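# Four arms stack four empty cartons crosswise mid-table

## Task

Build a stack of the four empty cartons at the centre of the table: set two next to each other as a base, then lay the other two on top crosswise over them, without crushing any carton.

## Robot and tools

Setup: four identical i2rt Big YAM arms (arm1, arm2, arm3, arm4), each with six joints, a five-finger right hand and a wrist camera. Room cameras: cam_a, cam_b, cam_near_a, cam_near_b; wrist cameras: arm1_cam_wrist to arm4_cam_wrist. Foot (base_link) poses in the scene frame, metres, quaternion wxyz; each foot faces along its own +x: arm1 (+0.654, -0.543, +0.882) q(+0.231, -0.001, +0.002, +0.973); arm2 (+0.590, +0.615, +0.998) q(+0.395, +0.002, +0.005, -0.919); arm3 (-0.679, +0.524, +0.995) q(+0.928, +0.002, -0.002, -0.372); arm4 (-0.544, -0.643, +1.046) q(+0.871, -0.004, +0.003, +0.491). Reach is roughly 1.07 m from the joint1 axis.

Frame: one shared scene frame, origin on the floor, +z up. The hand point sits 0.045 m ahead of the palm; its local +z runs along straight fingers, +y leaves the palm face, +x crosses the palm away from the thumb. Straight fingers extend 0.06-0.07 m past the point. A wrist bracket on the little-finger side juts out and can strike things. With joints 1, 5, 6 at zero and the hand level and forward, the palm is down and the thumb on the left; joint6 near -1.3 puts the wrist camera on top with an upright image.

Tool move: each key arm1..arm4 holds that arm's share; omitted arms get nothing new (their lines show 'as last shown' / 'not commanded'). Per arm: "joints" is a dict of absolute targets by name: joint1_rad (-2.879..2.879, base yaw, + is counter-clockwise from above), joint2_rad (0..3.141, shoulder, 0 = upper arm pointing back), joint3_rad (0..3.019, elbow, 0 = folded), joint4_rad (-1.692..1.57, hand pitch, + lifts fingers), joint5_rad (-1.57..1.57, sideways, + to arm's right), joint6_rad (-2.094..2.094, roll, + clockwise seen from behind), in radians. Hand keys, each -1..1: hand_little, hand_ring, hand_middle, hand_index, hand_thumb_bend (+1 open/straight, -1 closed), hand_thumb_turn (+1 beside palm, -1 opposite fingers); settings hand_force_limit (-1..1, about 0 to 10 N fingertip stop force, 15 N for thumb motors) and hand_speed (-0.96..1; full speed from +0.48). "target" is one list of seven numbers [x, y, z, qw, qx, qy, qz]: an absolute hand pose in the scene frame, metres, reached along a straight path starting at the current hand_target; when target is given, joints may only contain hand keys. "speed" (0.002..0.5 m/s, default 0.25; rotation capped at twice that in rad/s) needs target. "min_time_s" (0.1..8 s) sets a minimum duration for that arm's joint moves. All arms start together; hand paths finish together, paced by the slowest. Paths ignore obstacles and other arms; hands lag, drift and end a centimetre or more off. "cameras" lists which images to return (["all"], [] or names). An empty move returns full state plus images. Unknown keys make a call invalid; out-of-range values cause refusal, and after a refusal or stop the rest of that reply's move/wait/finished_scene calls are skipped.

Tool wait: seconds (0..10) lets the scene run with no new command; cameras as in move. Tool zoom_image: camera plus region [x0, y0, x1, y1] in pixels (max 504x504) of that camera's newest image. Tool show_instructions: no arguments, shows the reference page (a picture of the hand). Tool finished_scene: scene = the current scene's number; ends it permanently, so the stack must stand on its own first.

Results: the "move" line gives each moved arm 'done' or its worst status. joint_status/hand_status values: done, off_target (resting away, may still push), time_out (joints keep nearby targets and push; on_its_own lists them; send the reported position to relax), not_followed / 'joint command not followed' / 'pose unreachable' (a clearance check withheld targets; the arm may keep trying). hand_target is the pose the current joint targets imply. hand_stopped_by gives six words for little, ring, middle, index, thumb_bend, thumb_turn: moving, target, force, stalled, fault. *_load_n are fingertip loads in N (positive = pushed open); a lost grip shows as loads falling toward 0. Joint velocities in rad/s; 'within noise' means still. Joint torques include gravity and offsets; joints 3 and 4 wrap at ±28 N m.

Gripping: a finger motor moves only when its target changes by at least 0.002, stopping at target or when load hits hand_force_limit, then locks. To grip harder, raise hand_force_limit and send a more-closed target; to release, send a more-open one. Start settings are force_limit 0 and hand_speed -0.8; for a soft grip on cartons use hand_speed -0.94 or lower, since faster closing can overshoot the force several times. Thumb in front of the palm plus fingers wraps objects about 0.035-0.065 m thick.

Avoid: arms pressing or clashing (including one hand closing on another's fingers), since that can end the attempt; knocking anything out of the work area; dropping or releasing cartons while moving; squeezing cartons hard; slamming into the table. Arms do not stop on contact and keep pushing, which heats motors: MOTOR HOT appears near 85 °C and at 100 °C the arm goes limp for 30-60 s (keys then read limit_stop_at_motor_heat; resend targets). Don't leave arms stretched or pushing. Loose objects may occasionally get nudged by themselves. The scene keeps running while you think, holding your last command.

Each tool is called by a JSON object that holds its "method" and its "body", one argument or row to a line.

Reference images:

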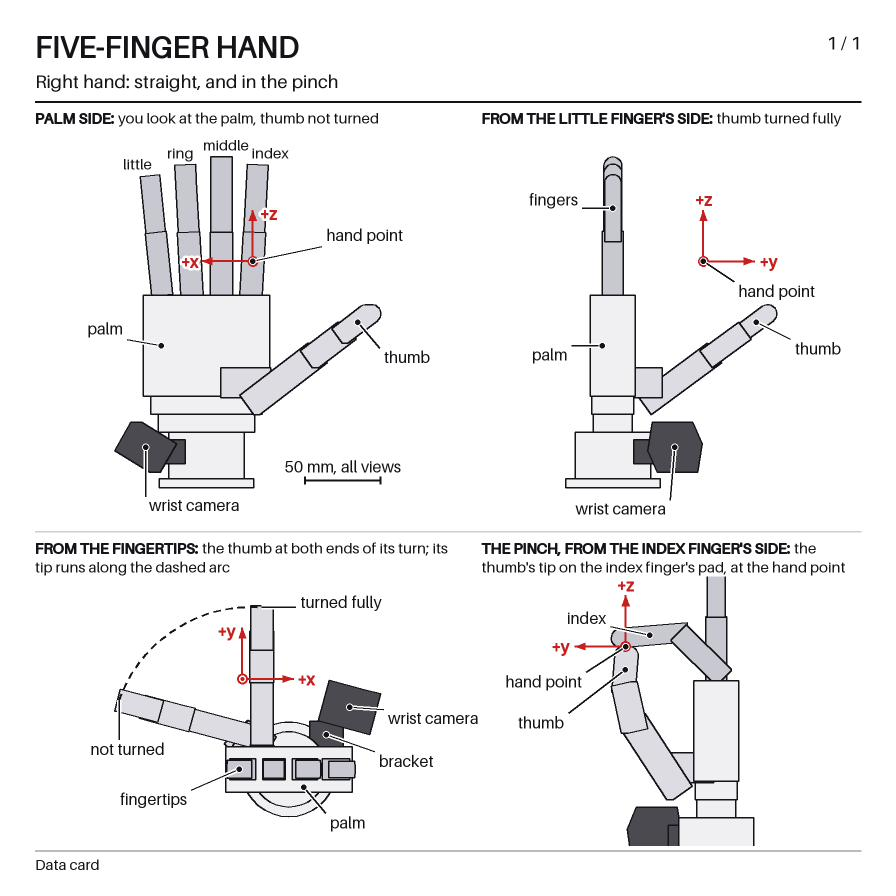

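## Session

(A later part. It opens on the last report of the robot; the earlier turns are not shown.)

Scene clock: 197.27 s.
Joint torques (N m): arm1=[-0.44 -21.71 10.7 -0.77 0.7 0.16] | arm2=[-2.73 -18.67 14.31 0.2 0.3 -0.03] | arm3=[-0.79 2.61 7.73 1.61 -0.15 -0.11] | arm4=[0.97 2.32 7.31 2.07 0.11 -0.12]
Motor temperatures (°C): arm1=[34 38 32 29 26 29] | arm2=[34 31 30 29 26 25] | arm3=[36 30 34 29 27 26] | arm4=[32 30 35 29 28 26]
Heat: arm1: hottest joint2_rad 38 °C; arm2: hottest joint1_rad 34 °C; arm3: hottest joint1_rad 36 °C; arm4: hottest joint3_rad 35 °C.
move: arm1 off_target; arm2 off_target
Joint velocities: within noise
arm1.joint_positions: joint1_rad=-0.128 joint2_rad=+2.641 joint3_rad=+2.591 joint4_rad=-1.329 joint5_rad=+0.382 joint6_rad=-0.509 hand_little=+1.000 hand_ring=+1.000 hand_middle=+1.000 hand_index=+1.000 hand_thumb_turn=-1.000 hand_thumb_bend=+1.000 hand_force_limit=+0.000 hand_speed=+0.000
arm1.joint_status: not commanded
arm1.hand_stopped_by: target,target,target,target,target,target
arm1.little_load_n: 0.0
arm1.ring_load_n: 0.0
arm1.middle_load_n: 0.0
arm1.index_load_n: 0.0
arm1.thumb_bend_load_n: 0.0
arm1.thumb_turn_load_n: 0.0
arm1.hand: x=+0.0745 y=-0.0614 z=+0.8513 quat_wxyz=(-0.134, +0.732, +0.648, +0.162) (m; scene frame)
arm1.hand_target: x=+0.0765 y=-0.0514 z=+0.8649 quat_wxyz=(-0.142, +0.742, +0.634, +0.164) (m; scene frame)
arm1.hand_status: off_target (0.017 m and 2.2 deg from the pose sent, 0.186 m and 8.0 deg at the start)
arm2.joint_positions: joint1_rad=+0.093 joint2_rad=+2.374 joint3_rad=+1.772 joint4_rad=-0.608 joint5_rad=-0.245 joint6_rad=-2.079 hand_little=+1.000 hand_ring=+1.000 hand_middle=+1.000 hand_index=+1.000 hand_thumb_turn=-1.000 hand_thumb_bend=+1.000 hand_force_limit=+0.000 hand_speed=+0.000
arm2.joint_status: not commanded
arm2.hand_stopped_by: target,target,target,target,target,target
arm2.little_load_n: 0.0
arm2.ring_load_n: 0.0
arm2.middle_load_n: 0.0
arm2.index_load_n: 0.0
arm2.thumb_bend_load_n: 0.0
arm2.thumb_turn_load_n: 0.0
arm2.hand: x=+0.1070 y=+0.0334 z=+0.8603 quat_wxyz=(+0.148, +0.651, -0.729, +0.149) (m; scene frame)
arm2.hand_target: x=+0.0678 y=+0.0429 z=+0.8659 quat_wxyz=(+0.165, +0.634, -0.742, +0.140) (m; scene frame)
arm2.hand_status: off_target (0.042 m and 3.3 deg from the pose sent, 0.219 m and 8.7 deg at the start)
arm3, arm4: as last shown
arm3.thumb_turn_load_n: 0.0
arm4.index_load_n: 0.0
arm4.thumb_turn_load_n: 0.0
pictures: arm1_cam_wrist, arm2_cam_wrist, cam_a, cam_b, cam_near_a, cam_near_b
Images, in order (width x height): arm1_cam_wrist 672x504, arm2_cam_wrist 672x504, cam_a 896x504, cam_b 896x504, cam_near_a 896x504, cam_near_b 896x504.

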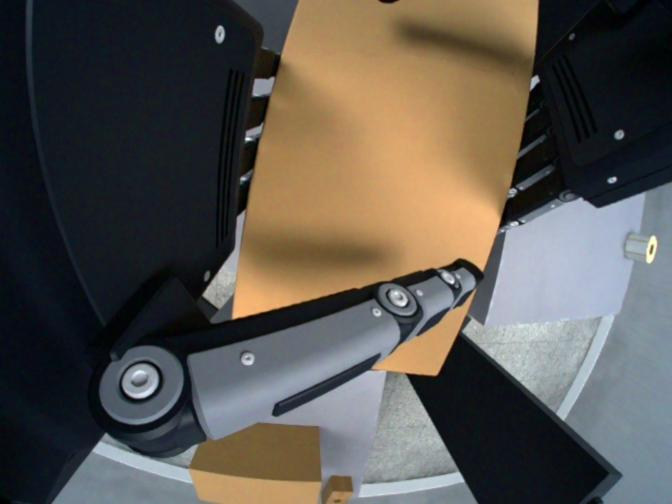

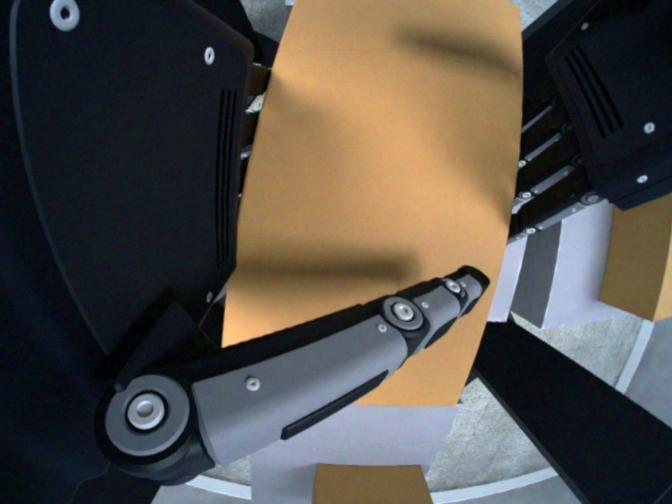

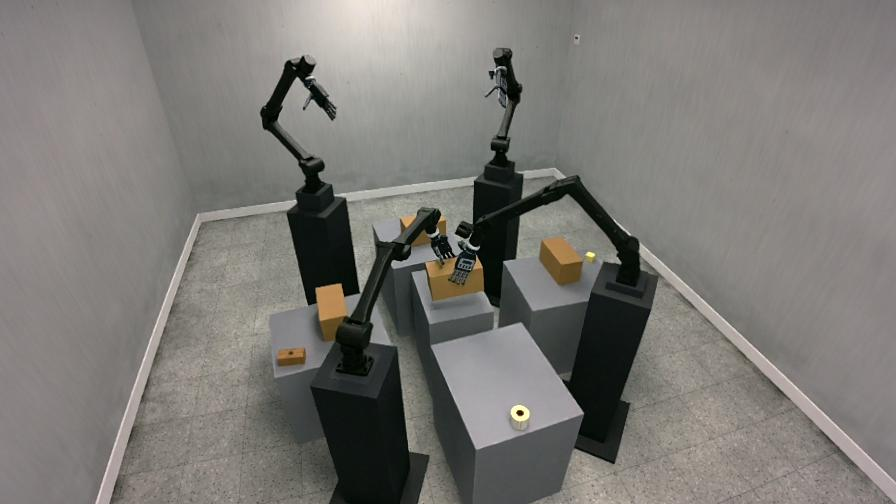

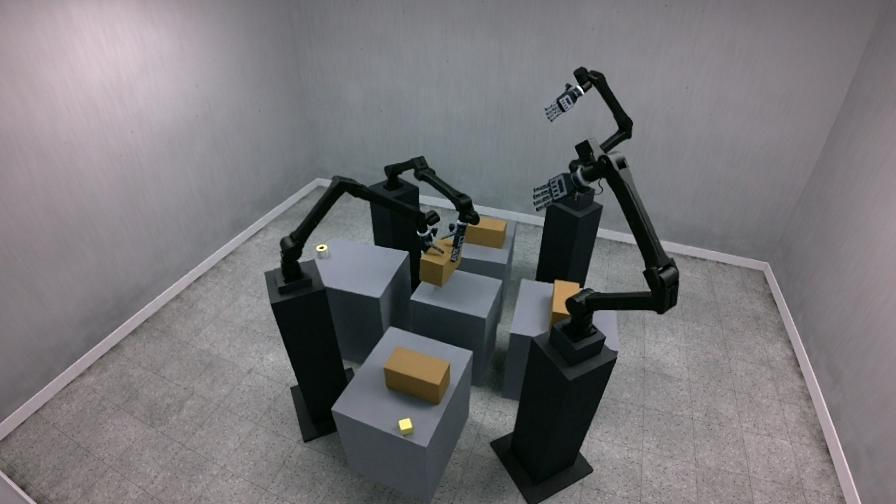

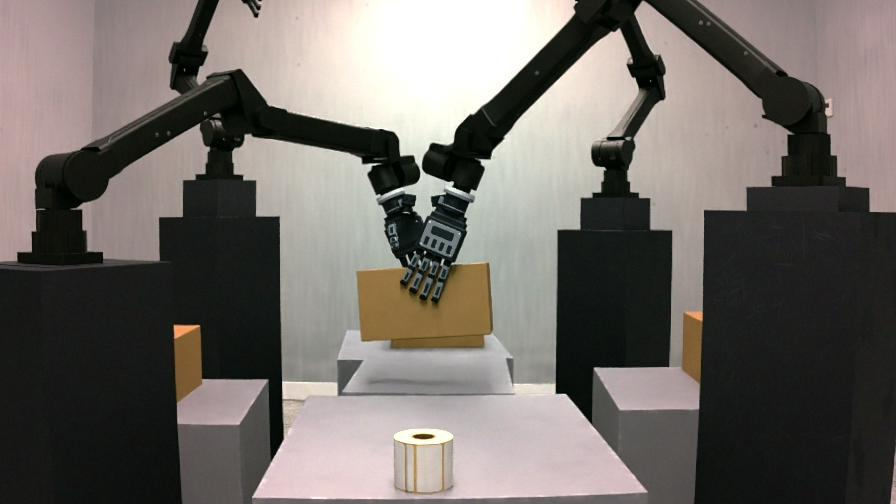

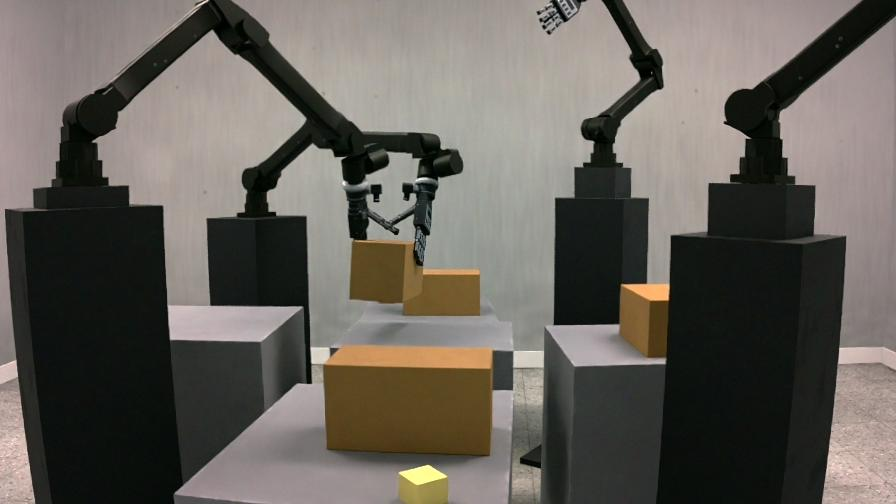

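{"method": "move", "body": {
  "arm1": {"target": [0.0612, -0.0487, 0.805, -0.1405, 0.7424, 0.6340, 0.1646], "speed": 0.06},
  "arm2": {"target": [0.0514, 0.0430, 0.803, -0.1646, -0.6340, 0.7424, -0.1405], "speed": 0.06},
  "cameras": ["cam_near_a", "cam_near_b", "cam_b"]
}}

{"method": "zoom_image", "body": {
  "camera": "cam_near_b",
  "region": [300, 130, 560, 370]
}}

{"method": "zoom_image", "body": {
  "camera": "cam_near_a",
  "region": [300, 200, 560, 440]
}}

Scene clock: 206.30 s.
Joint torques (N m): arm1=[0.03 -21.66 10.7 -0.7 0.66 0.17] | arm2=[-3.08 -19.37 13.56 1.16 0.31 -0.05] | arm3=[-0.79 2.49 7.75 1.58 -0.14 -0.11] | arm4=[1.03 2.14 7.36 2.06 0.1 -0.16]
Motor temperatures (°C): arm1=[34 38 33 29 26 29] | arm2=[34 31 31 29 26 25] | arm3=[36 30 34 29 27 26] | arm4=[31 30 35 29 28 26]
Heat: arm1: hottest joint2_rad 38 °C; arm2: hottest joint1_rad 34 °C; arm3: hottest joint1_rad 36 °C; arm4: hottest joint3_rad 35 °C.
move: arm1 off_target; arm2 off_target
Joint velocities: within noise
arm1.joint_positions: joint1_rad=-0.127 joint2_rad=+2.786 joint3_rad=+2.723 joint4_rad=-1.319 joint5_rad=+0.385 joint6_rad=-0.501 hand_little=+1.000 hand_ring=+1.000 hand_middle=+1.000 hand_index=+1.000 hand_thumb_turn=-1.000 hand_thumb_bend=+1.000 hand_force_limit=+0.000 hand_speed=+0.000
arm1.joint_status: not commanded
arm1.hand_stopped_by: target,target,target,target,target,target
arm1.little_load_n: 0.5
arm1.ring_load_n: 0.0
arm1.middle_load_n: 0.0
arm1.index_load_n: -0.5
arm1.thumb_bend_load_n: 0.0
arm1.thumb_turn_load_n: 0.0
arm1.hand: x=+0.0635 y=-0.0549 z=+0.7925 quat_wxyz=(-0.133, +0.734, +0.645, +0.163) (m; scene frame)
arm1.hand_target: x=+0.0617 y=-0.0490 z=+0.8049 quat_wxyz=(-0.143, +0.742, +0.634, +0.164) (m; scene frame)
arm1.hand_status: off_target (0.014 m and 1.8 deg from the pose sent, 0.050 m and 2.1 deg at the start)
arm2.joint_positions: joint1_rad=+0.078 joint2_rad=+2.495 joint3_rad=+1.829 joint4_rad=-0.571 joint5_rad=-0.248 joint6_rad=-2.085 hand_little=+1.000 hand_ring=+1.000 hand_middle=+1.000 hand_index=+1.000 hand_thumb_turn=-1.000 hand_thumb_bend=+1.000 hand_force_limit=+0.000 hand_speed=+0.000
arm2.joint_status: not commanded
arm2.hand_stopped_by: target,target,target,target,target,target
arm2.little_load_n: 0.0
arm2.ring_load_n: 0.0
arm2.middle_load_n: 0.0
arm2.index_load_n: 0.0
arm2.thumb_bend_load_n: 0.0
arm2.thumb_turn_load_n: 0.0
arm2.hand: x=+0.0970 y=+0.0391 z=+0.7982 quat_wxyz=(+0.136, +0.648, -0.735, +0.146) (m; scene frame)
arm2.hand_target: x=+0.0536 y=+0.0456 z=+0.8047 quat_wxyz=(+0.165, +0.631, -0.745, +0.140) (m; scene frame)
arm2.hand_status: off_target (0.046 m and 3.8 deg from the pose sent, 0.080 m and 3.3 deg at the start; a joint's target at an end of its range on 49 of 65 steps)
arm3, arm4: as last shown
arm3.thumb_turn_load_n: 0.5
arm4.thumb_turn_load_n: 0.5
pictures: cam_b, cam_near_a, cam_near_b
Images, in order (width x height): cam_b 896x504, cam_near_a 896x504, cam_near_b 896x504.

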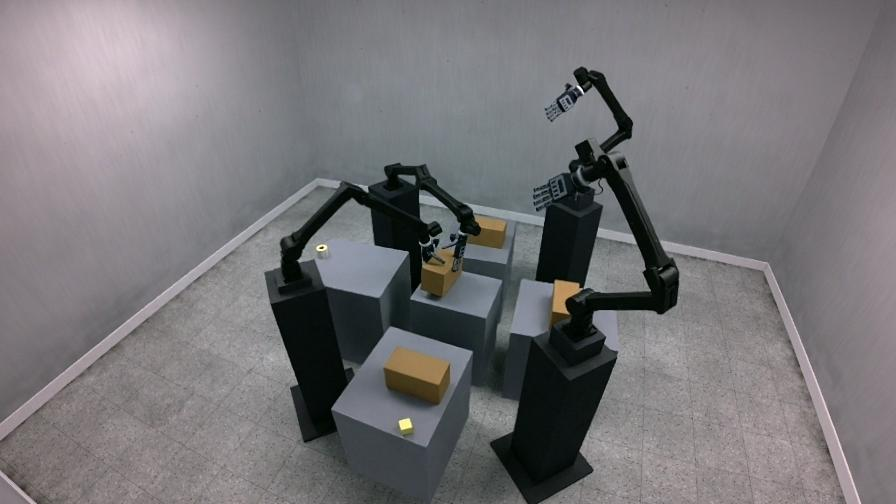

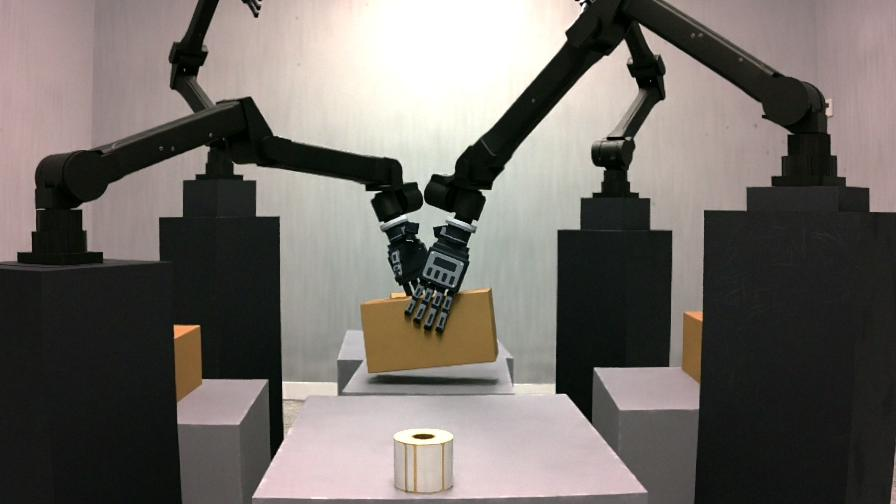

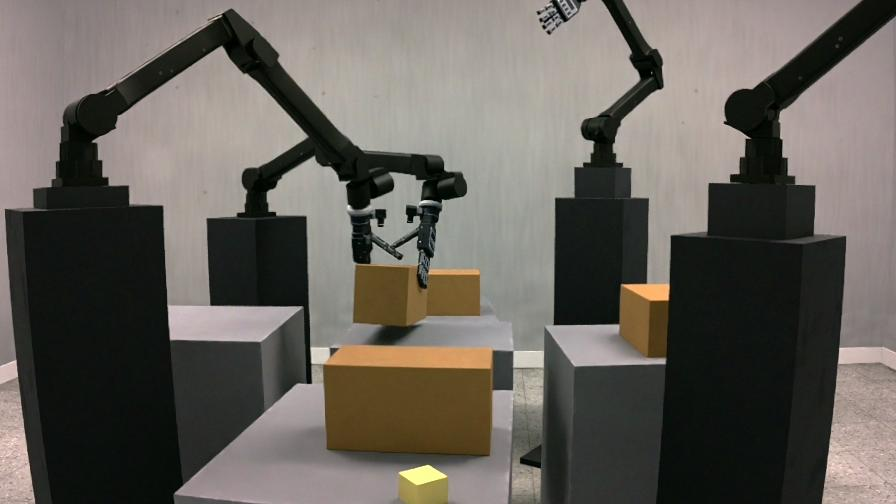

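Scaled by 1.938 from the camera's 896x504 image, which has a finer 1280x720 frame.

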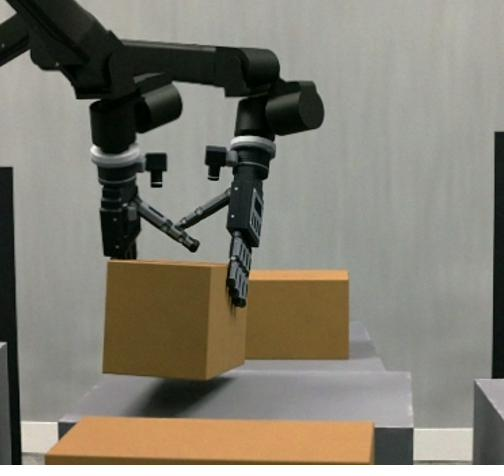

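Scaled by 1.938 from the camera's 896x504 image, which has a finer 1280x720 frame.

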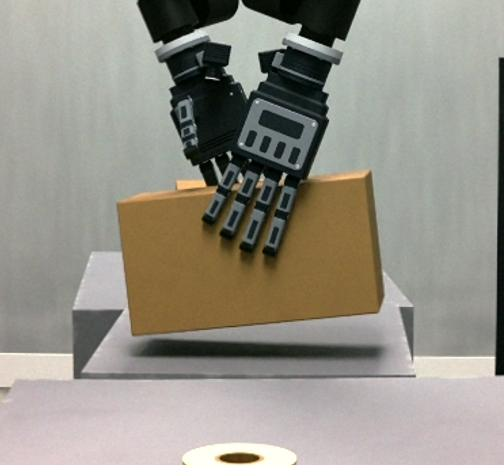

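{"method": "move", "body": {
  "arm1": {"target": [0.0612, -0.0487, 0.783, -0.1405, 0.7424, 0.6340, 0.1646], "speed": 0.03},
  "arm2": {"target": [0.0514, 0.0430, 0.781, -0.1646, -0.6340, 0.7424, -0.1405], "speed": 0.03},
  "cameras": ["cam_near_a", "cam_near_b"]
}}

{"method": "zoom_image", "body": {
  "camera": "cam_near_b",
  "region": [300, 130, 560, 370]
}}

{"method": "zoom_image", "body": {
  "camera": "cam_near_a",
  "region": [300, 200, 560, 440]
}}

Scene clock: 216.77 s.
Joint torques (N m): arm1=[0.09 -22.24 9.72 -0.27 0.64 0.16] | arm2=[-2.26 -19.08 13.19 1.28 0.38 -0.08] | arm3=[-0.79 2.67 7.71 1.58 -0.15 -0.11] | arm4=[0.97 2.08 7.38 2.04 0.09 -0.15]
Motor temperatures (°C): arm1=[34 38 34 29 26 29] | arm2=[34 31 32 29 26 25] | arm3=[36 30 34 29 27 26] | arm4=[31 30 35 29 28 26]
Heat: arm1: hottest joint2_rad 38 °C; arm2: hottest joint1_rad 34 °C; arm3: hottest joint1_rad 36 °C; arm4: hottest joint3_rad 35 °C.
move: arm1 off_target; arm2 off_target
Joint velocities: within noise
arm1.joint_positions: joint1_rad=-0.126 joint2_rad=+2.811 joint3_rad=+2.724 joint4_rad=-1.298 joint5_rad=+0.385 joint6_rad=-0.499 hand_little=+1.000 hand_ring=+1.000 hand_middle=+1.000 hand_index=+1.000 hand_thumb_turn=-1.000 hand_thumb_bend=+1.000 hand_force_limit=+0.000 hand_speed=+0.000
arm1.joint_status: not commanded
arm1.hand_stopped_by: target,target,target,target,target,target
arm1.little_load_n: 0.5
arm1.ring_load_n: 0.0
arm1.middle_load_n: 0.0
arm1.index_load_n: 0.0
arm1.thumb_bend_load_n: 0.0
arm1.thumb_turn_load_n: 0.0
arm1.hand: x=+0.0630 y=-0.0558 z=+0.7740 quat_wxyz=(-0.132, +0.734, +0.646, +0.163) (m; scene frame)
arm1.hand_target: x=+0.0615 y=-0.0489 z=+0.7831 quat_wxyz=(-0.142, +0.742, +0.634, +0.164) (m; scene frame)
arm1.hand_status: off_target (0.012 m and 1.9 deg from the pose sent, 0.012 m and 1.8 deg at the start)
arm2.joint_positions: joint1_rad=+0.077 joint2_rad=+2.534 joint3_rad=+1.843 joint4_rad=-0.547 joint5_rad=-0.250 joint6_rad=-2.085 hand_little=+1.000 hand_ring=+1.000 hand_middle=+1.000 hand_index=+1.000 hand_thumb_turn=-1.000 hand_thumb_bend=+1.000 hand_force_limit=+0.000 hand_speed=+0.000
arm2.joint_status: not commanded
arm2.hand_stopped_by: target,target,target,target,target,target
arm2.little_load_n: 0.0
arm2.ring_load_n: 0.0
arm2.middle_load_n: 0.0
arm2.index_load_n: 0.0
arm2.thumb_bend_load_n: 0.0
arm2.thumb_turn_load_n: 0.0
arm2.hand: x=+0.0966 y=+0.0394 z=+0.7768 quat_wxyz=(+0.135, +0.648, -0.735, +0.147) (m; scene frame)
arm2.hand_target: x=+0.0535 y=+0.0457 z=+0.7828 quat_wxyz=(+0.165, +0.631, -0.745, +0.140) (m; scene frame)
arm2.hand_status: off_target (0.046 m and 3.9 deg from the pose sent, 0.049 m and 3.8 deg at the start; a joint's target at an end of its range on 40 of 40 steps)
arm3, arm4: as last shown
pictures: cam_near_a, cam_near_b
Images, in order (width x height): cam_near_a 896x504, cam_near_b 896x504.

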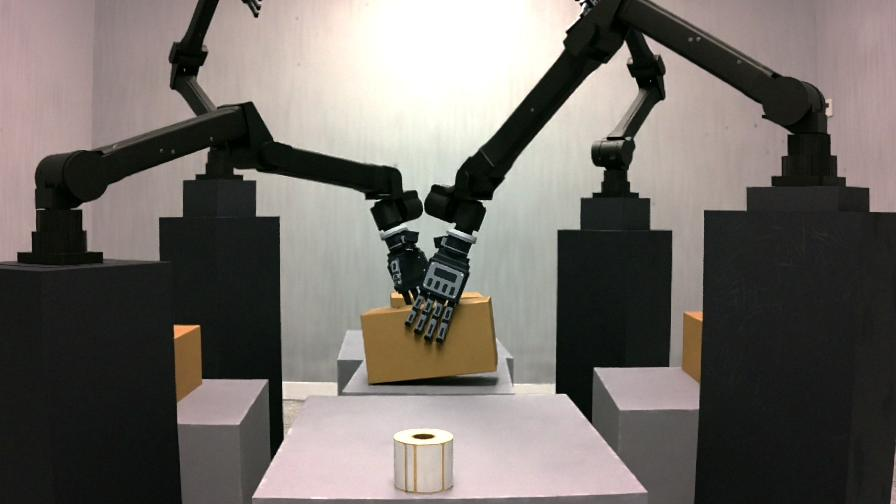

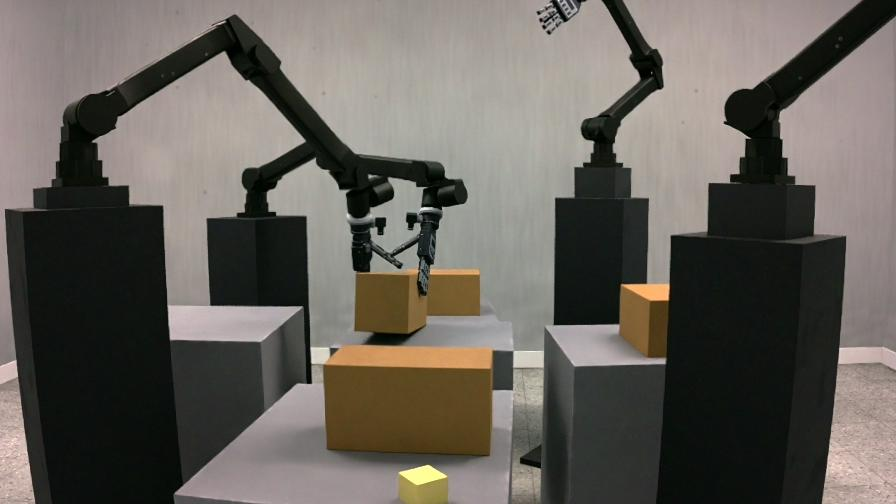

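Scaled by 1.938 from the camera's 896x504 image, which has a finer 1280x720 frame.

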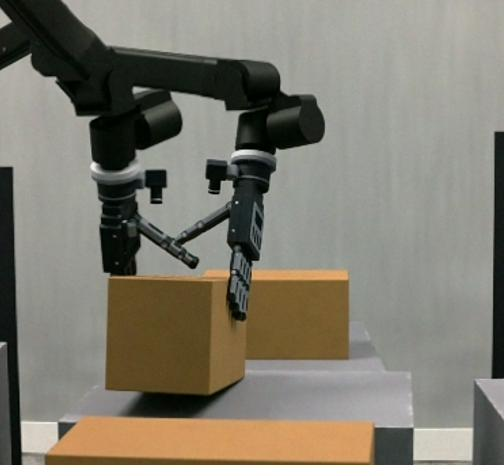

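Scaled by 1.938 from the camera's 896x504 image, which has a finer 1280x720 frame.

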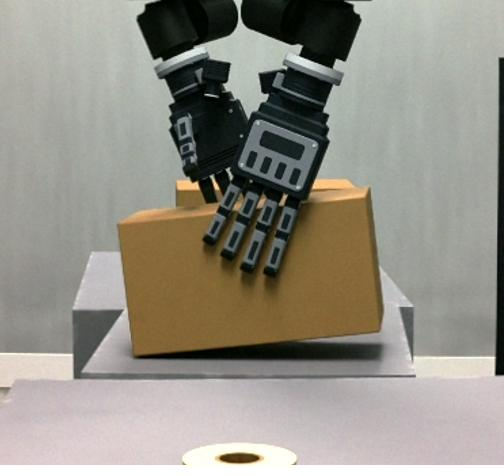

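{"method": "move", "body": {
  "arm1": {"target": [0.0612, -0.0487, 0.768, -0.1405, 0.7424, 0.6340, 0.1646], "speed": 0.03},
  "arm2": {"target": [0.0514, 0.0430, 0.764, -0.1646, -0.6340, 0.7424, -0.1405], "speed": 0.03},
  "cameras": ["cam_near_a", "cam_near_b"]
}}

{"method": "zoom_image", "body": {
  "camera": "cam_near_a",
  "region": [300, 200, 560, 440]
}}

{"method": "zoom_image", "body": {
  "camera": "cam_near_b",
  "region": [300, 130, 560, 370]
}}

Scene clock: 224.30 s.
Joint torques (N m): arm1=[-0.21 -22.24 9.33 -0.27 0.66 0.12] | arm2=[-2.61 -19.55 12.77 1.21 0.38 -0.11] | arm3=[-0.79 2.61 7.72 1.57 -0.14 -0.11] | arm4=[0.67 2.78 7.39 1.96 0.13 -0.16]
Motor temperatures (°C): arm1=[34 39 35 29 26 29] | arm2=[34 31 33 29 26 25] | arm3=[35 30 34 29 27 26] | arm4=[31 30 35 29 28 26]
Heat: arm1: hottest joint2_rad 39 °C; arm2: hottest joint1_rad 34 °C; arm3: hottest joint1_rad 35 °C; arm4: hottest joint3_rad 35 °C.
move: arm1 off_target; arm2 off_target
Joint velocities: within noise
arm1.joint_positions: joint1_rad=-0.124 joint2_rad=+2.831 joint3_rad=+2.724 joint4_rad=-1.277 joint5_rad=+0.385 joint6_rad=-0.495 hand_little=+1.000 hand_ring=+1.000 hand_middle=+1.000 hand_index=+1.000 hand_thumb_turn=-1.000 hand_thumb_bend=+1.000 hand_force_limit=+0.000 hand_speed=+0.000
arm1.joint_status: not commanded
arm1.hand_stopped_by: target,target,target,target,target,target
arm1.little_load_n: 0.0
arm1.ring_load_n: 0.5
arm1.middle_load_n: 0.0
arm1.index_load_n: 0.0
arm1.thumb_bend_load_n: 0.0
arm1.thumb_turn_load_n: 0.0
arm1.hand: x=+0.0615 y=-0.0568 z=+0.7585 quat_wxyz=(-0.133, +0.735, +0.645, +0.162) (m; scene frame)
arm1.hand_target: x=+0.0614 y=-0.0489 z=+0.7681 quat_wxyz=(-0.142, +0.742, +0.634, +0.164) (m; scene frame)
arm1.hand_status: off_target (0.013 m and 1.7 deg from the pose sent, 0.009 m and 1.9 deg at the start)
arm2.joint_positions: joint1_rad=+0.076 joint2_rad=+2.564 joint3_rad=+1.857 joint4_rad=-0.529 joint5_rad=-0.250 joint6_rad=-2.085 hand_little=+1.000 hand_ring=+1.000 hand_middle=+1.000 hand_index=+1.000 hand_thumb_turn=-1.000 hand_thumb_bend=+1.000 hand_force_limit=+0.000 hand_speed=+0.000
arm2.joint_status: not commanded
arm2.hand_stopped_by: target,target,target,target,target,target
arm2.little_load_n: 0.0
arm2.ring_load_n: 0.0
arm2.middle_load_n: 0.0
arm2.index_load_n: 0.0
arm2.thumb_bend_load_n: 0.0
arm2.thumb_turn_load_n: 0.0
arm2.hand: x=+0.0954 y=+0.0394 z=+0.7615 quat_wxyz=(+0.136, +0.647, -0.735, +0.147) (m; scene frame)
arm2.hand_target: x=+0.0537 y=+0.0456 z=+0.7657 quat_wxyz=(+0.165, +0.631, -0.745, +0.140) (m; scene frame)
arm2.hand_status: off_target (0.044 m and 3.8 deg from the pose sent, 0.047 m and 3.9 deg at the start; a joint's target at an end of its range on 40 of 40 steps)
arm3, arm4: as last shown
arm4.thumb_turn_load_n: 0.0
pictures: cam_near_a, cam_near_b
Images, in order (width x height): cam_near_a 896x504, cam_near_b 896x504.

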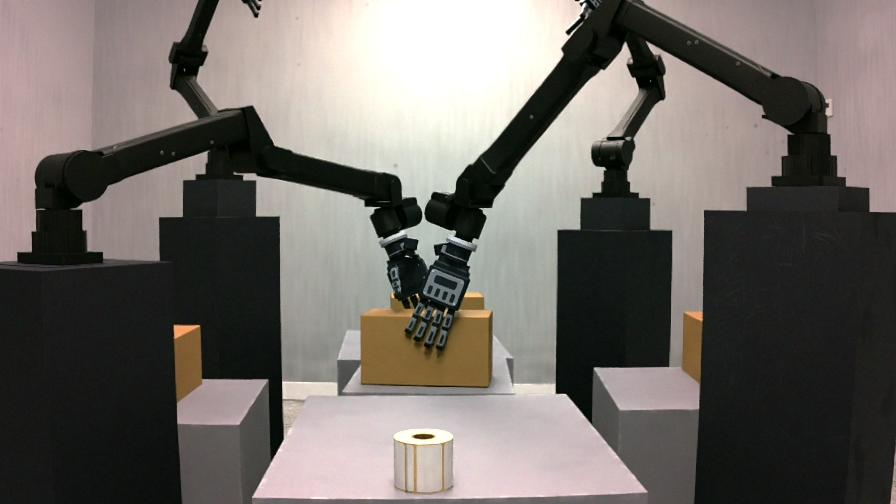

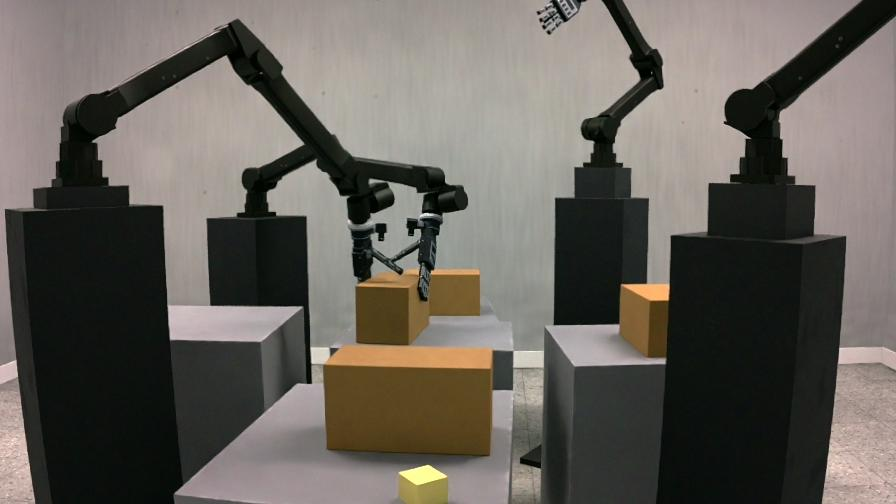

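Scaled by 1.938 from the camera's 896x504 image, which has a finer 1280x720 frame.

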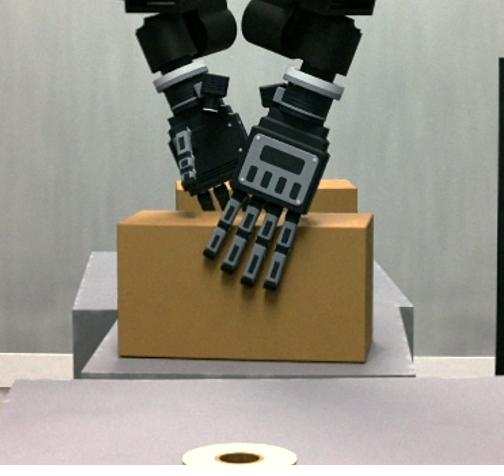

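Scaled by 1.938 from the camera's 896x504 image, which has a finer 1280x720 frame.

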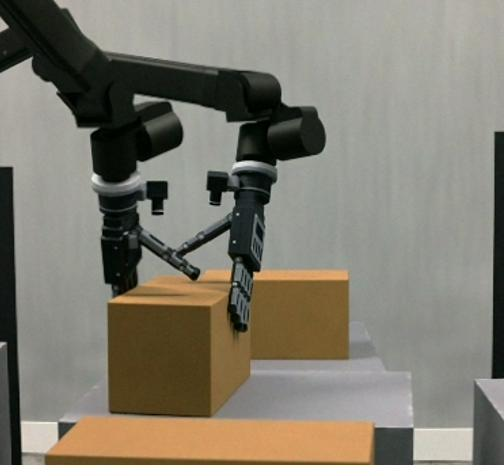

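{"method": "move", "body": {
  "arm2": {"target": [0.1352, 0.0333, 0.764, -0.1646, -0.6340, 0.7424, -0.1405], "speed": 0.05}
}}

{"method": "move", "body": {
  "arm1": {"target": [0.0411, -0.0536, 0.775, -0.1405, 0.7424, 0.6340, 0.1646], "speed": 0.04},
  "arm2": {"target": [0.1352, 0.0333, 0.80, -0.1646, -0.6340, 0.7424, -0.1405], "speed": 0.08},
  "cameras": ["arm1_cam_wrist", "arm2_cam_wrist", "cam_near_a", "cam_near_b"]
}}

Scene clock: 236.43 s.
Joint torques (N m): arm1=[0.21 -22.59 9.33 -0.17 0.45 0.07] | arm2=[0.97 -21.89 6.78 1.02 -0.12 0.05] | arm3=[-0.73 2.55 7.69 1.58 -0.14 -0.11] | arm4=[0.85 2.08 7.32 2 0.11 -0.1]
Motor temperatures (°C): arm1=[34 40 35 29 26 29] | arm2=[34 31 33 29 26 25] | arm3=[35 30 34 29 27 26] | arm4=[31 30 35 29 28 26]
Heat: arm1: hottest joint2_rad 40 °C; arm2: hottest joint1_rad 34 °C; arm3: hottest joint1_rad 35 °C; arm4: hottest joint3_rad 35 °C.
move: arm2 off_target
Joint velocities: within noise
arm1, arm3, arm4: as last shown
arm1.joint_positions: joint1_rad=-0.124 joint2_rad=+2.831 joint3_rad=+2.724 joint4_rad=-1.282 joint5_rad=+0.391 joint6_rad=-0.490 hand_little=+1.000 hand_ring=+1.000 hand_middle=+1.000 hand_index=+1.000 hand_thumb_turn=-1.000 hand_thumb_bend=+1.000 hand_force_limit=+0.000 hand_speed=+0.000
arm1.ring_load_n: 0.0
arm1.hand: x=+0.0629 y=-0.0570 z=+0.7588 quat_wxyz=(-0.132, +0.737, +0.643, +0.165) (m; scene frame)
arm1.hand_target: x=+0.0615 y=-0.0488 z=+0.7681 quat_wxyz=(-0.142, +0.742, +0.634, +0.164) (m; scene frame)
arm2.joint_positions: joint1_rad=+0.129 joint2_rad=+2.519 joint3_rad=+1.716 joint4_rad=-0.387 joint5_rad=-0.200 joint6_rad=-2.004 hand_little=+1.000 hand_ring=+1.000 hand_middle=+1.000 hand_index=+1.000 hand_thumb_turn=-1.000 hand_thumb_bend=+1.000 hand_force_limit=+0.000 hand_speed=+0.000
arm2.joint_status: not commanded
arm2.hand_stopped_by: target,target,target,target,target,target
arm2.little_load_n: 0.0
arm2.ring_load_n: 0.0
arm2.middle_load_n: 0.0
arm2.index_load_n: 0.0
arm2.thumb_bend_load_n: 0.0
arm2.thumb_turn_load_n: 0.0
arm2.hand: x=+0.1335 y=+0.0411 z=+0.7545 quat_wxyz=(+0.154, +0.635, -0.745, +0.138) (m; scene frame)
arm2.hand_target: x=+0.1354 y=+0.0334 z=+0.7638 quat_wxyz=(+0.164, +0.634, -0.742, +0.141) (m; scene frame)
arm2.hand_status: off_target (0.012 m and 1.3 deg from the pose sent, 0.040 m and 3.8 deg at the start)
arm3.thumb_turn_load_n: 0.0
arm4.thumb_turn_load_n: 0.5
pictures: none

Scene clock: 237.80 s.
Joint torques (N m): arm1=[1.14 -22.42 11.33 -0.1 0.44 0.06] | arm2=[1.03 -21.13 7.38 0.06 -0.1 0.06] | arm3=[-0.79 2.49 7.73 1.61 -0.14 -0.11] | arm4=[1.14 2.14 7.39 2.06 0.11 -0.14]
Motor temperatures (°C): arm1=[34 40 35 29 26 29] | arm2=[34 31 33 29 26 25] | arm3=[35 30 34 29 27 26] | arm4=[31 30 35 29 28 26]
Heat: arm1: hottest joint2_rad 40 °C; arm2: hottest joint1_rad 34 °C; arm3: hottest joint1_rad 35 °C; arm4: hottest joint3_rad 35 °C.
move: arm1 off_target; arm2 done
Joint velocities: within noise
arm1.joint_positions: joint1_rad=-0.119 joint2_rad=+2.906 joint3_rad=+2.871 joint4_rad=-1.355 joint5_rad=+0.393 joint6_rad=-0.481 hand_little=+1.000 hand_ring=+1.000 hand_middle=+1.000 hand_index=+1.000 hand_thumb_turn=-1.000 hand_thumb_bend=+1.000 hand_force_limit=+0.000 hand_speed=+0.000
arm1.joint_status: not commanded
arm1.hand_stopped_by: target,target,target,target,target,target
arm1.little_load_n: 0.0
arm1.ring_load_n: 0.0
arm1.middle_load_n: 0.0
arm1.index_load_n: 0.0
arm1.thumb_bend_load_n: 0.0
arm1.thumb_turn_load_n: 0.0
arm1.hand: x=+0.0563 y=-0.0576 z=+0.7579 quat_wxyz=(-0.133, +0.738, +0.641, +0.165) (m; scene frame)
arm1.hand_target: x=+0.0426 y=-0.0546 z=+0.7755 quat_wxyz=(-0.157, +0.739, +0.635, +0.159) (m; scene frame)
arm1.hand_status: off_target (0.023 m and 1.3 deg from the pose sent, 0.027 m and 1.6 deg at the start; a joint's target at an end of its range on 24 of 41 steps)
arm2.joint_positions: joint1_rad=+0.129 joint2_rad=+2.442 joint3_rad=+1.692 joint4_rad=-0.405 joint5_rad=-0.200 joint6_rad=-2.003 hand_little=+1.000 hand_ring=+1.000 hand_middle=+1.000 hand_index=+1.000 hand_thumb_turn=-1.000 hand_thumb_bend=+1.000 hand_force_limit=+0.000 hand_speed=+0.000
arm2.joint_status: not commanded
arm2.hand_stopped_by: target,target,target,target,target,target
arm2.little_load_n: 0.0
arm2.ring_load_n: 0.0
arm2.middle_load_n: 0.0
arm2.index_load_n: 0.5
arm2.thumb_bend_load_n: 0.0
arm2.thumb_turn_load_n: 0.5
arm2.hand: x=+0.1279 y=+0.0329 z=+0.7986 quat_wxyz=(+0.171, +0.634, -0.741, +0.142) (m; scene frame)
arm2.hand_target: x=+0.1353 y=+0.0333 z=+0.7998 quat_wxyz=(+0.164, +0.634, -0.742, +0.141) (m; scene frame)
arm2.hand_status: done (0.007 m and 0.7 deg from the pose sent, 0.046 m and 1.2 deg at the start)
arm3.joint_positions: joint1_rad=+0.116 joint2_rad=+0.639 joint3_rad=+1.415 joint4_rad=-1.509 joint5_rad=-0.286 joint6_rad=-1.287 hand_little=+1.000 hand_ring=+1.000 hand_middle=+1.000 hand_index=+1.000 hand_thumb_turn=-1.000 hand_thumb_bend=+1.000 hand_force_limit=+0.000 hand_speed=+0.000
arm3.joint_status: not commanded
arm3.hand_stopped_by: target,target,target,target,target,target
arm3.little_load_n: 0.0
arm3.ring_load_n: 0.0
arm3.middle_load_n: 0.0
arm3.index_load_n: 0.0
arm3.thumb_bend_load_n: 0.0
arm3.thumb_turn_load_n: 0.0
arm3.hand: x=-0.5147 y=+0.4055 z=+1.4562 quat_wxyz=(-0.057, +0.833, -0.354, +0.421) (m; scene frame)
arm3.hand_target: x=-0.5153 y=+0.4059 z=+1.4648 quat_wxyz=(-0.055, +0.830, -0.351, +0.431) (m; scene frame)
arm3.hand_status: not commanded
arm4.joint_positions: joint1_rad=-0.296 joint2_rad=+0.556 joint3_rad=+1.375 joint4_rad=-1.444 joint5_rad=+0.075 joint6_rad=-1.442 hand_little=+1.000 hand_ring=+1.000 hand_middle=+1.000 hand_index=+1.000 hand_thumb_turn=-1.000 hand_thumb_bend=+1.000 hand_force_limit=+0.000 hand_speed=+0.000
arm4.joint_status: not commanded
arm4.hand_stopped_by: target,target,target,target,target,target
arm4.little_load_n: 0.0
arm4.ring_load_n: 0.0
arm4.middle_load_n: 0.0
arm4.index_load_n: 0.0
arm4.thumb_bend_load_n: 0.0
arm4.thumb_turn_load_n: 0.0
arm4.hand: x=-0.3562 y=-0.5650 z=+1.5267 quat_wxyz=(-0.156, +0.856, +0.249, +0.426) (m; scene frame)
arm4.hand_target: x=-0.3569 y=-0.5656 z=+1.5369 quat_wxyz=(-0.160, +0.851, +0.247, +0.436) (m; scene frame)
arm4.hand_status: not commanded
pictures: arm1_cam_wrist, arm2_cam_wrist, cam_near_a, cam_near_b
Images, in order (width x height): arm1_cam_wrist 672x504, arm2_cam_wrist 672x504, cam_near_a 896x504, cam_near_b 896x504.

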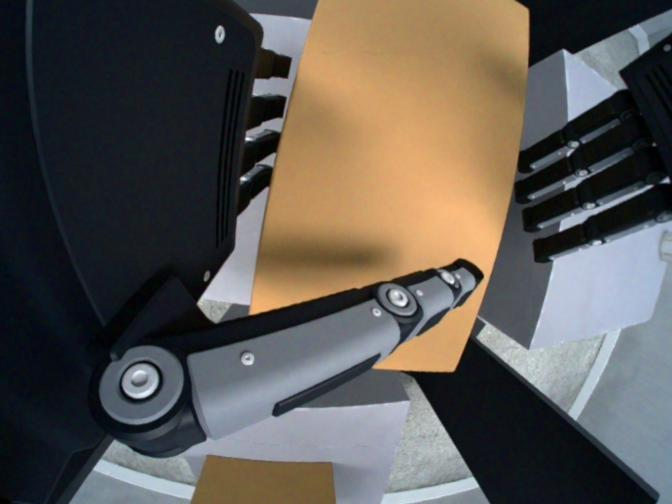

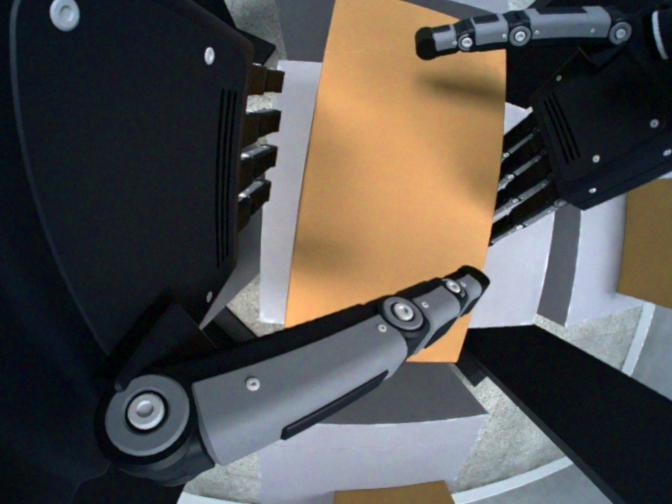

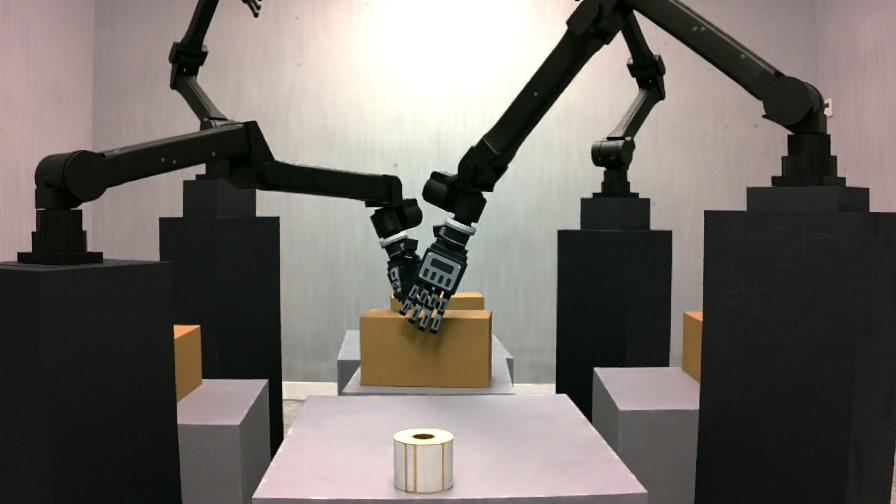

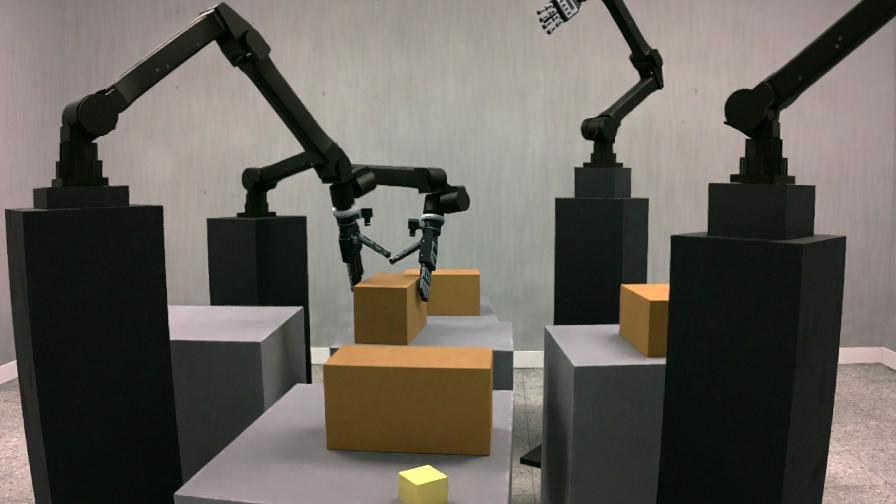

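{"method": "move", "body": {
  "arm1": {"target": [0.0563, -0.060, 0.93, -0.1405, 0.7424, 0.6340, 0.1646], "speed": 0.12},
  "arm2": {"target": [0.16, 0.06, 0.95, -0.1646, -0.6340, 0.7424, -0.1405], "speed": 0.12},
  "cameras": ["cam_near_a", "cam_near_b"]
}}

Scene clock: 244.83 s.
Joint torques (N m): arm1=[0.67 -24.12 10.93 -0.05 0.42 -0.04] | arm2=[1.9 -19.02 8.65 0.23 -0.11 0.07] | arm3=[-0.73 2.55 7.71 1.57 -0.14 -0.12] | arm4=[0.79 2.32 7.36 2.06 0.11 -0.11]
Motor temperatures (°C): arm1=[34 41 35 29 25 29] | arm2=[34 31 32 29 26 25] | arm3=[35 30 34 29 27 26] | arm4=[31 30 35 29 28 26]
Heat: arm1: hottest joint2_rad 41 °C; arm2: hottest joint1_rad 34 °C; arm3: hottest joint1_rad 35 °C; arm4: hottest joint3_rad 35 °C.
move: arm1 off_target; arm2 off_target
Joint velocities: within noise
arm1.joint_positions: joint1_rad=-0.119 joint2_rad=+2.727 joint3_rad=+2.878 joint4_rad=-1.543 joint5_rad=+0.394 joint6_rad=-0.480 hand_little=+1.000 hand_ring=+1.000 hand_middle=+1.000 hand_index=+1.000 hand_thumb_turn=-1.000 hand_thumb_bend=+1.000 hand_force_limit=+0.000 hand_speed=+0.000
arm1.joint_status: not commanded
arm1.hand_stopped_by: target,target,target,target,target,target
arm1.little_load_n: 0.0
arm1.ring_load_n: 0.0
arm1.middle_load_n: 0.0
arm1.index_load_n: 0.0
arm1.thumb_bend_load_n: -0.5
arm1.thumb_turn_load_n: 0.0
arm1.hand: x=+0.0688 y=-0.0654 z=+0.8962 quat_wxyz=(-0.132, +0.738, +0.641, +0.166) (m; scene frame)
arm1.hand_target: x=+0.0584 y=-0.0614 z=+0.9299 quat_wxyz=(-0.163, +0.738, +0.636, +0.158) (m; scene frame)
arm1.hand_status: off_target (0.036 m and 1.4 deg from the pose sent, 0.172 m and 1.3 deg at the start; a joint's target at an end of its range on 42 of 64 steps)
arm2.joint_positions: joint1_rad=+0.129 joint2_rad=+2.114 joint3_rad=+1.546 joint4_rad=-0.583 joint5_rad=-0.198 joint6_rad=-1.999 hand_little=+1.000 hand_ring=+1.000 hand_middle=+1.000 hand_index=+1.000 hand_thumb_turn=-1.000 hand_thumb_bend=+1.000 hand_force_limit=+0.000 hand_speed=+0.000
arm2.joint_status: not commanded
arm2.hand_stopped_by: target,target,target,target,target,target
arm2.little_load_n: 0.0
arm2.ring_load_n: 0.0
arm2.middle_load_n: 0.0
arm2.index_load_n: 0.0
arm2.thumb_bend_load_n: 0.0
arm2.thumb_turn_load_n: 0.0
arm2.hand: x=+0.1489 y=+0.0606 z=+0.9516 quat_wxyz=(+0.173, +0.632, -0.742, +0.142) (m; scene frame)
arm2.hand_target: x=+0.1599 y=+0.0600 z=+0.9500 quat_wxyz=(+0.165, +0.634, -0.742, +0.140) (m; scene frame)
arm2.hand_status: off_target (0.011 m and 1.0 deg from the pose sent, 0.157 m and 0.8 deg at the start)
arm3, arm4: as last shown
arm4.thumb_turn_load_n: 0.5
pictures: cam_near_a, cam_near_b
Images, in order (width x height): cam_near_a 896x504, cam_near_b 896x504.

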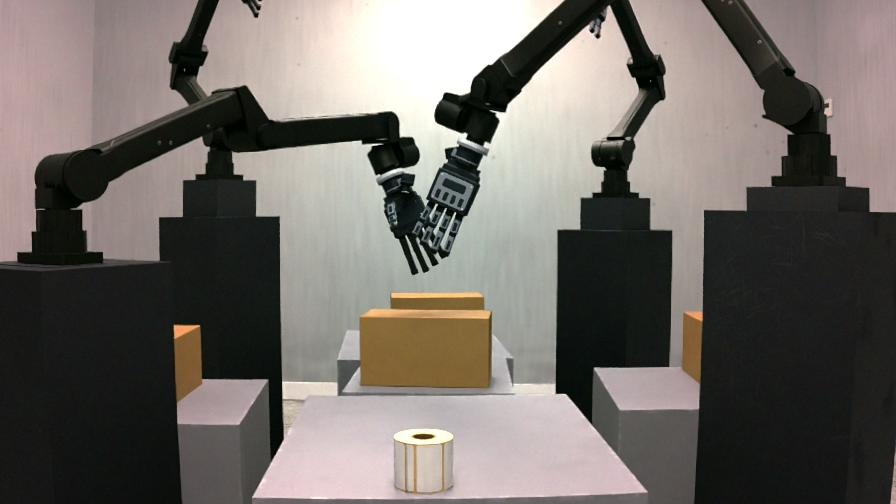

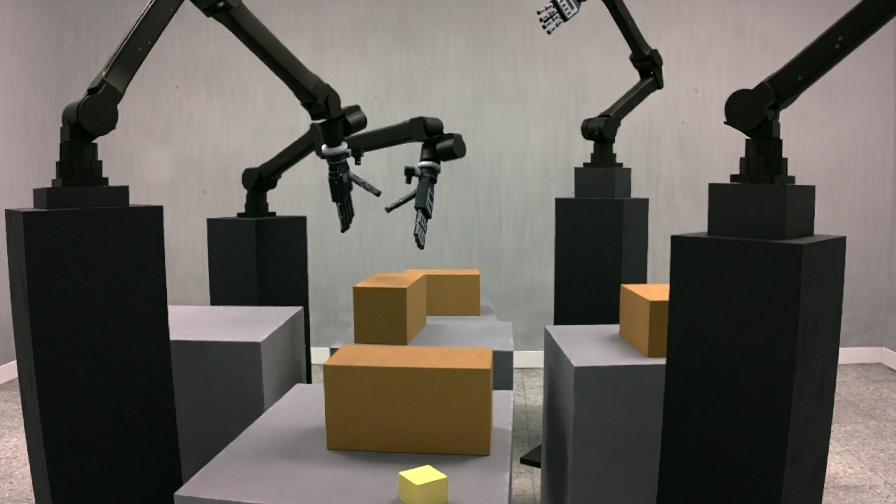

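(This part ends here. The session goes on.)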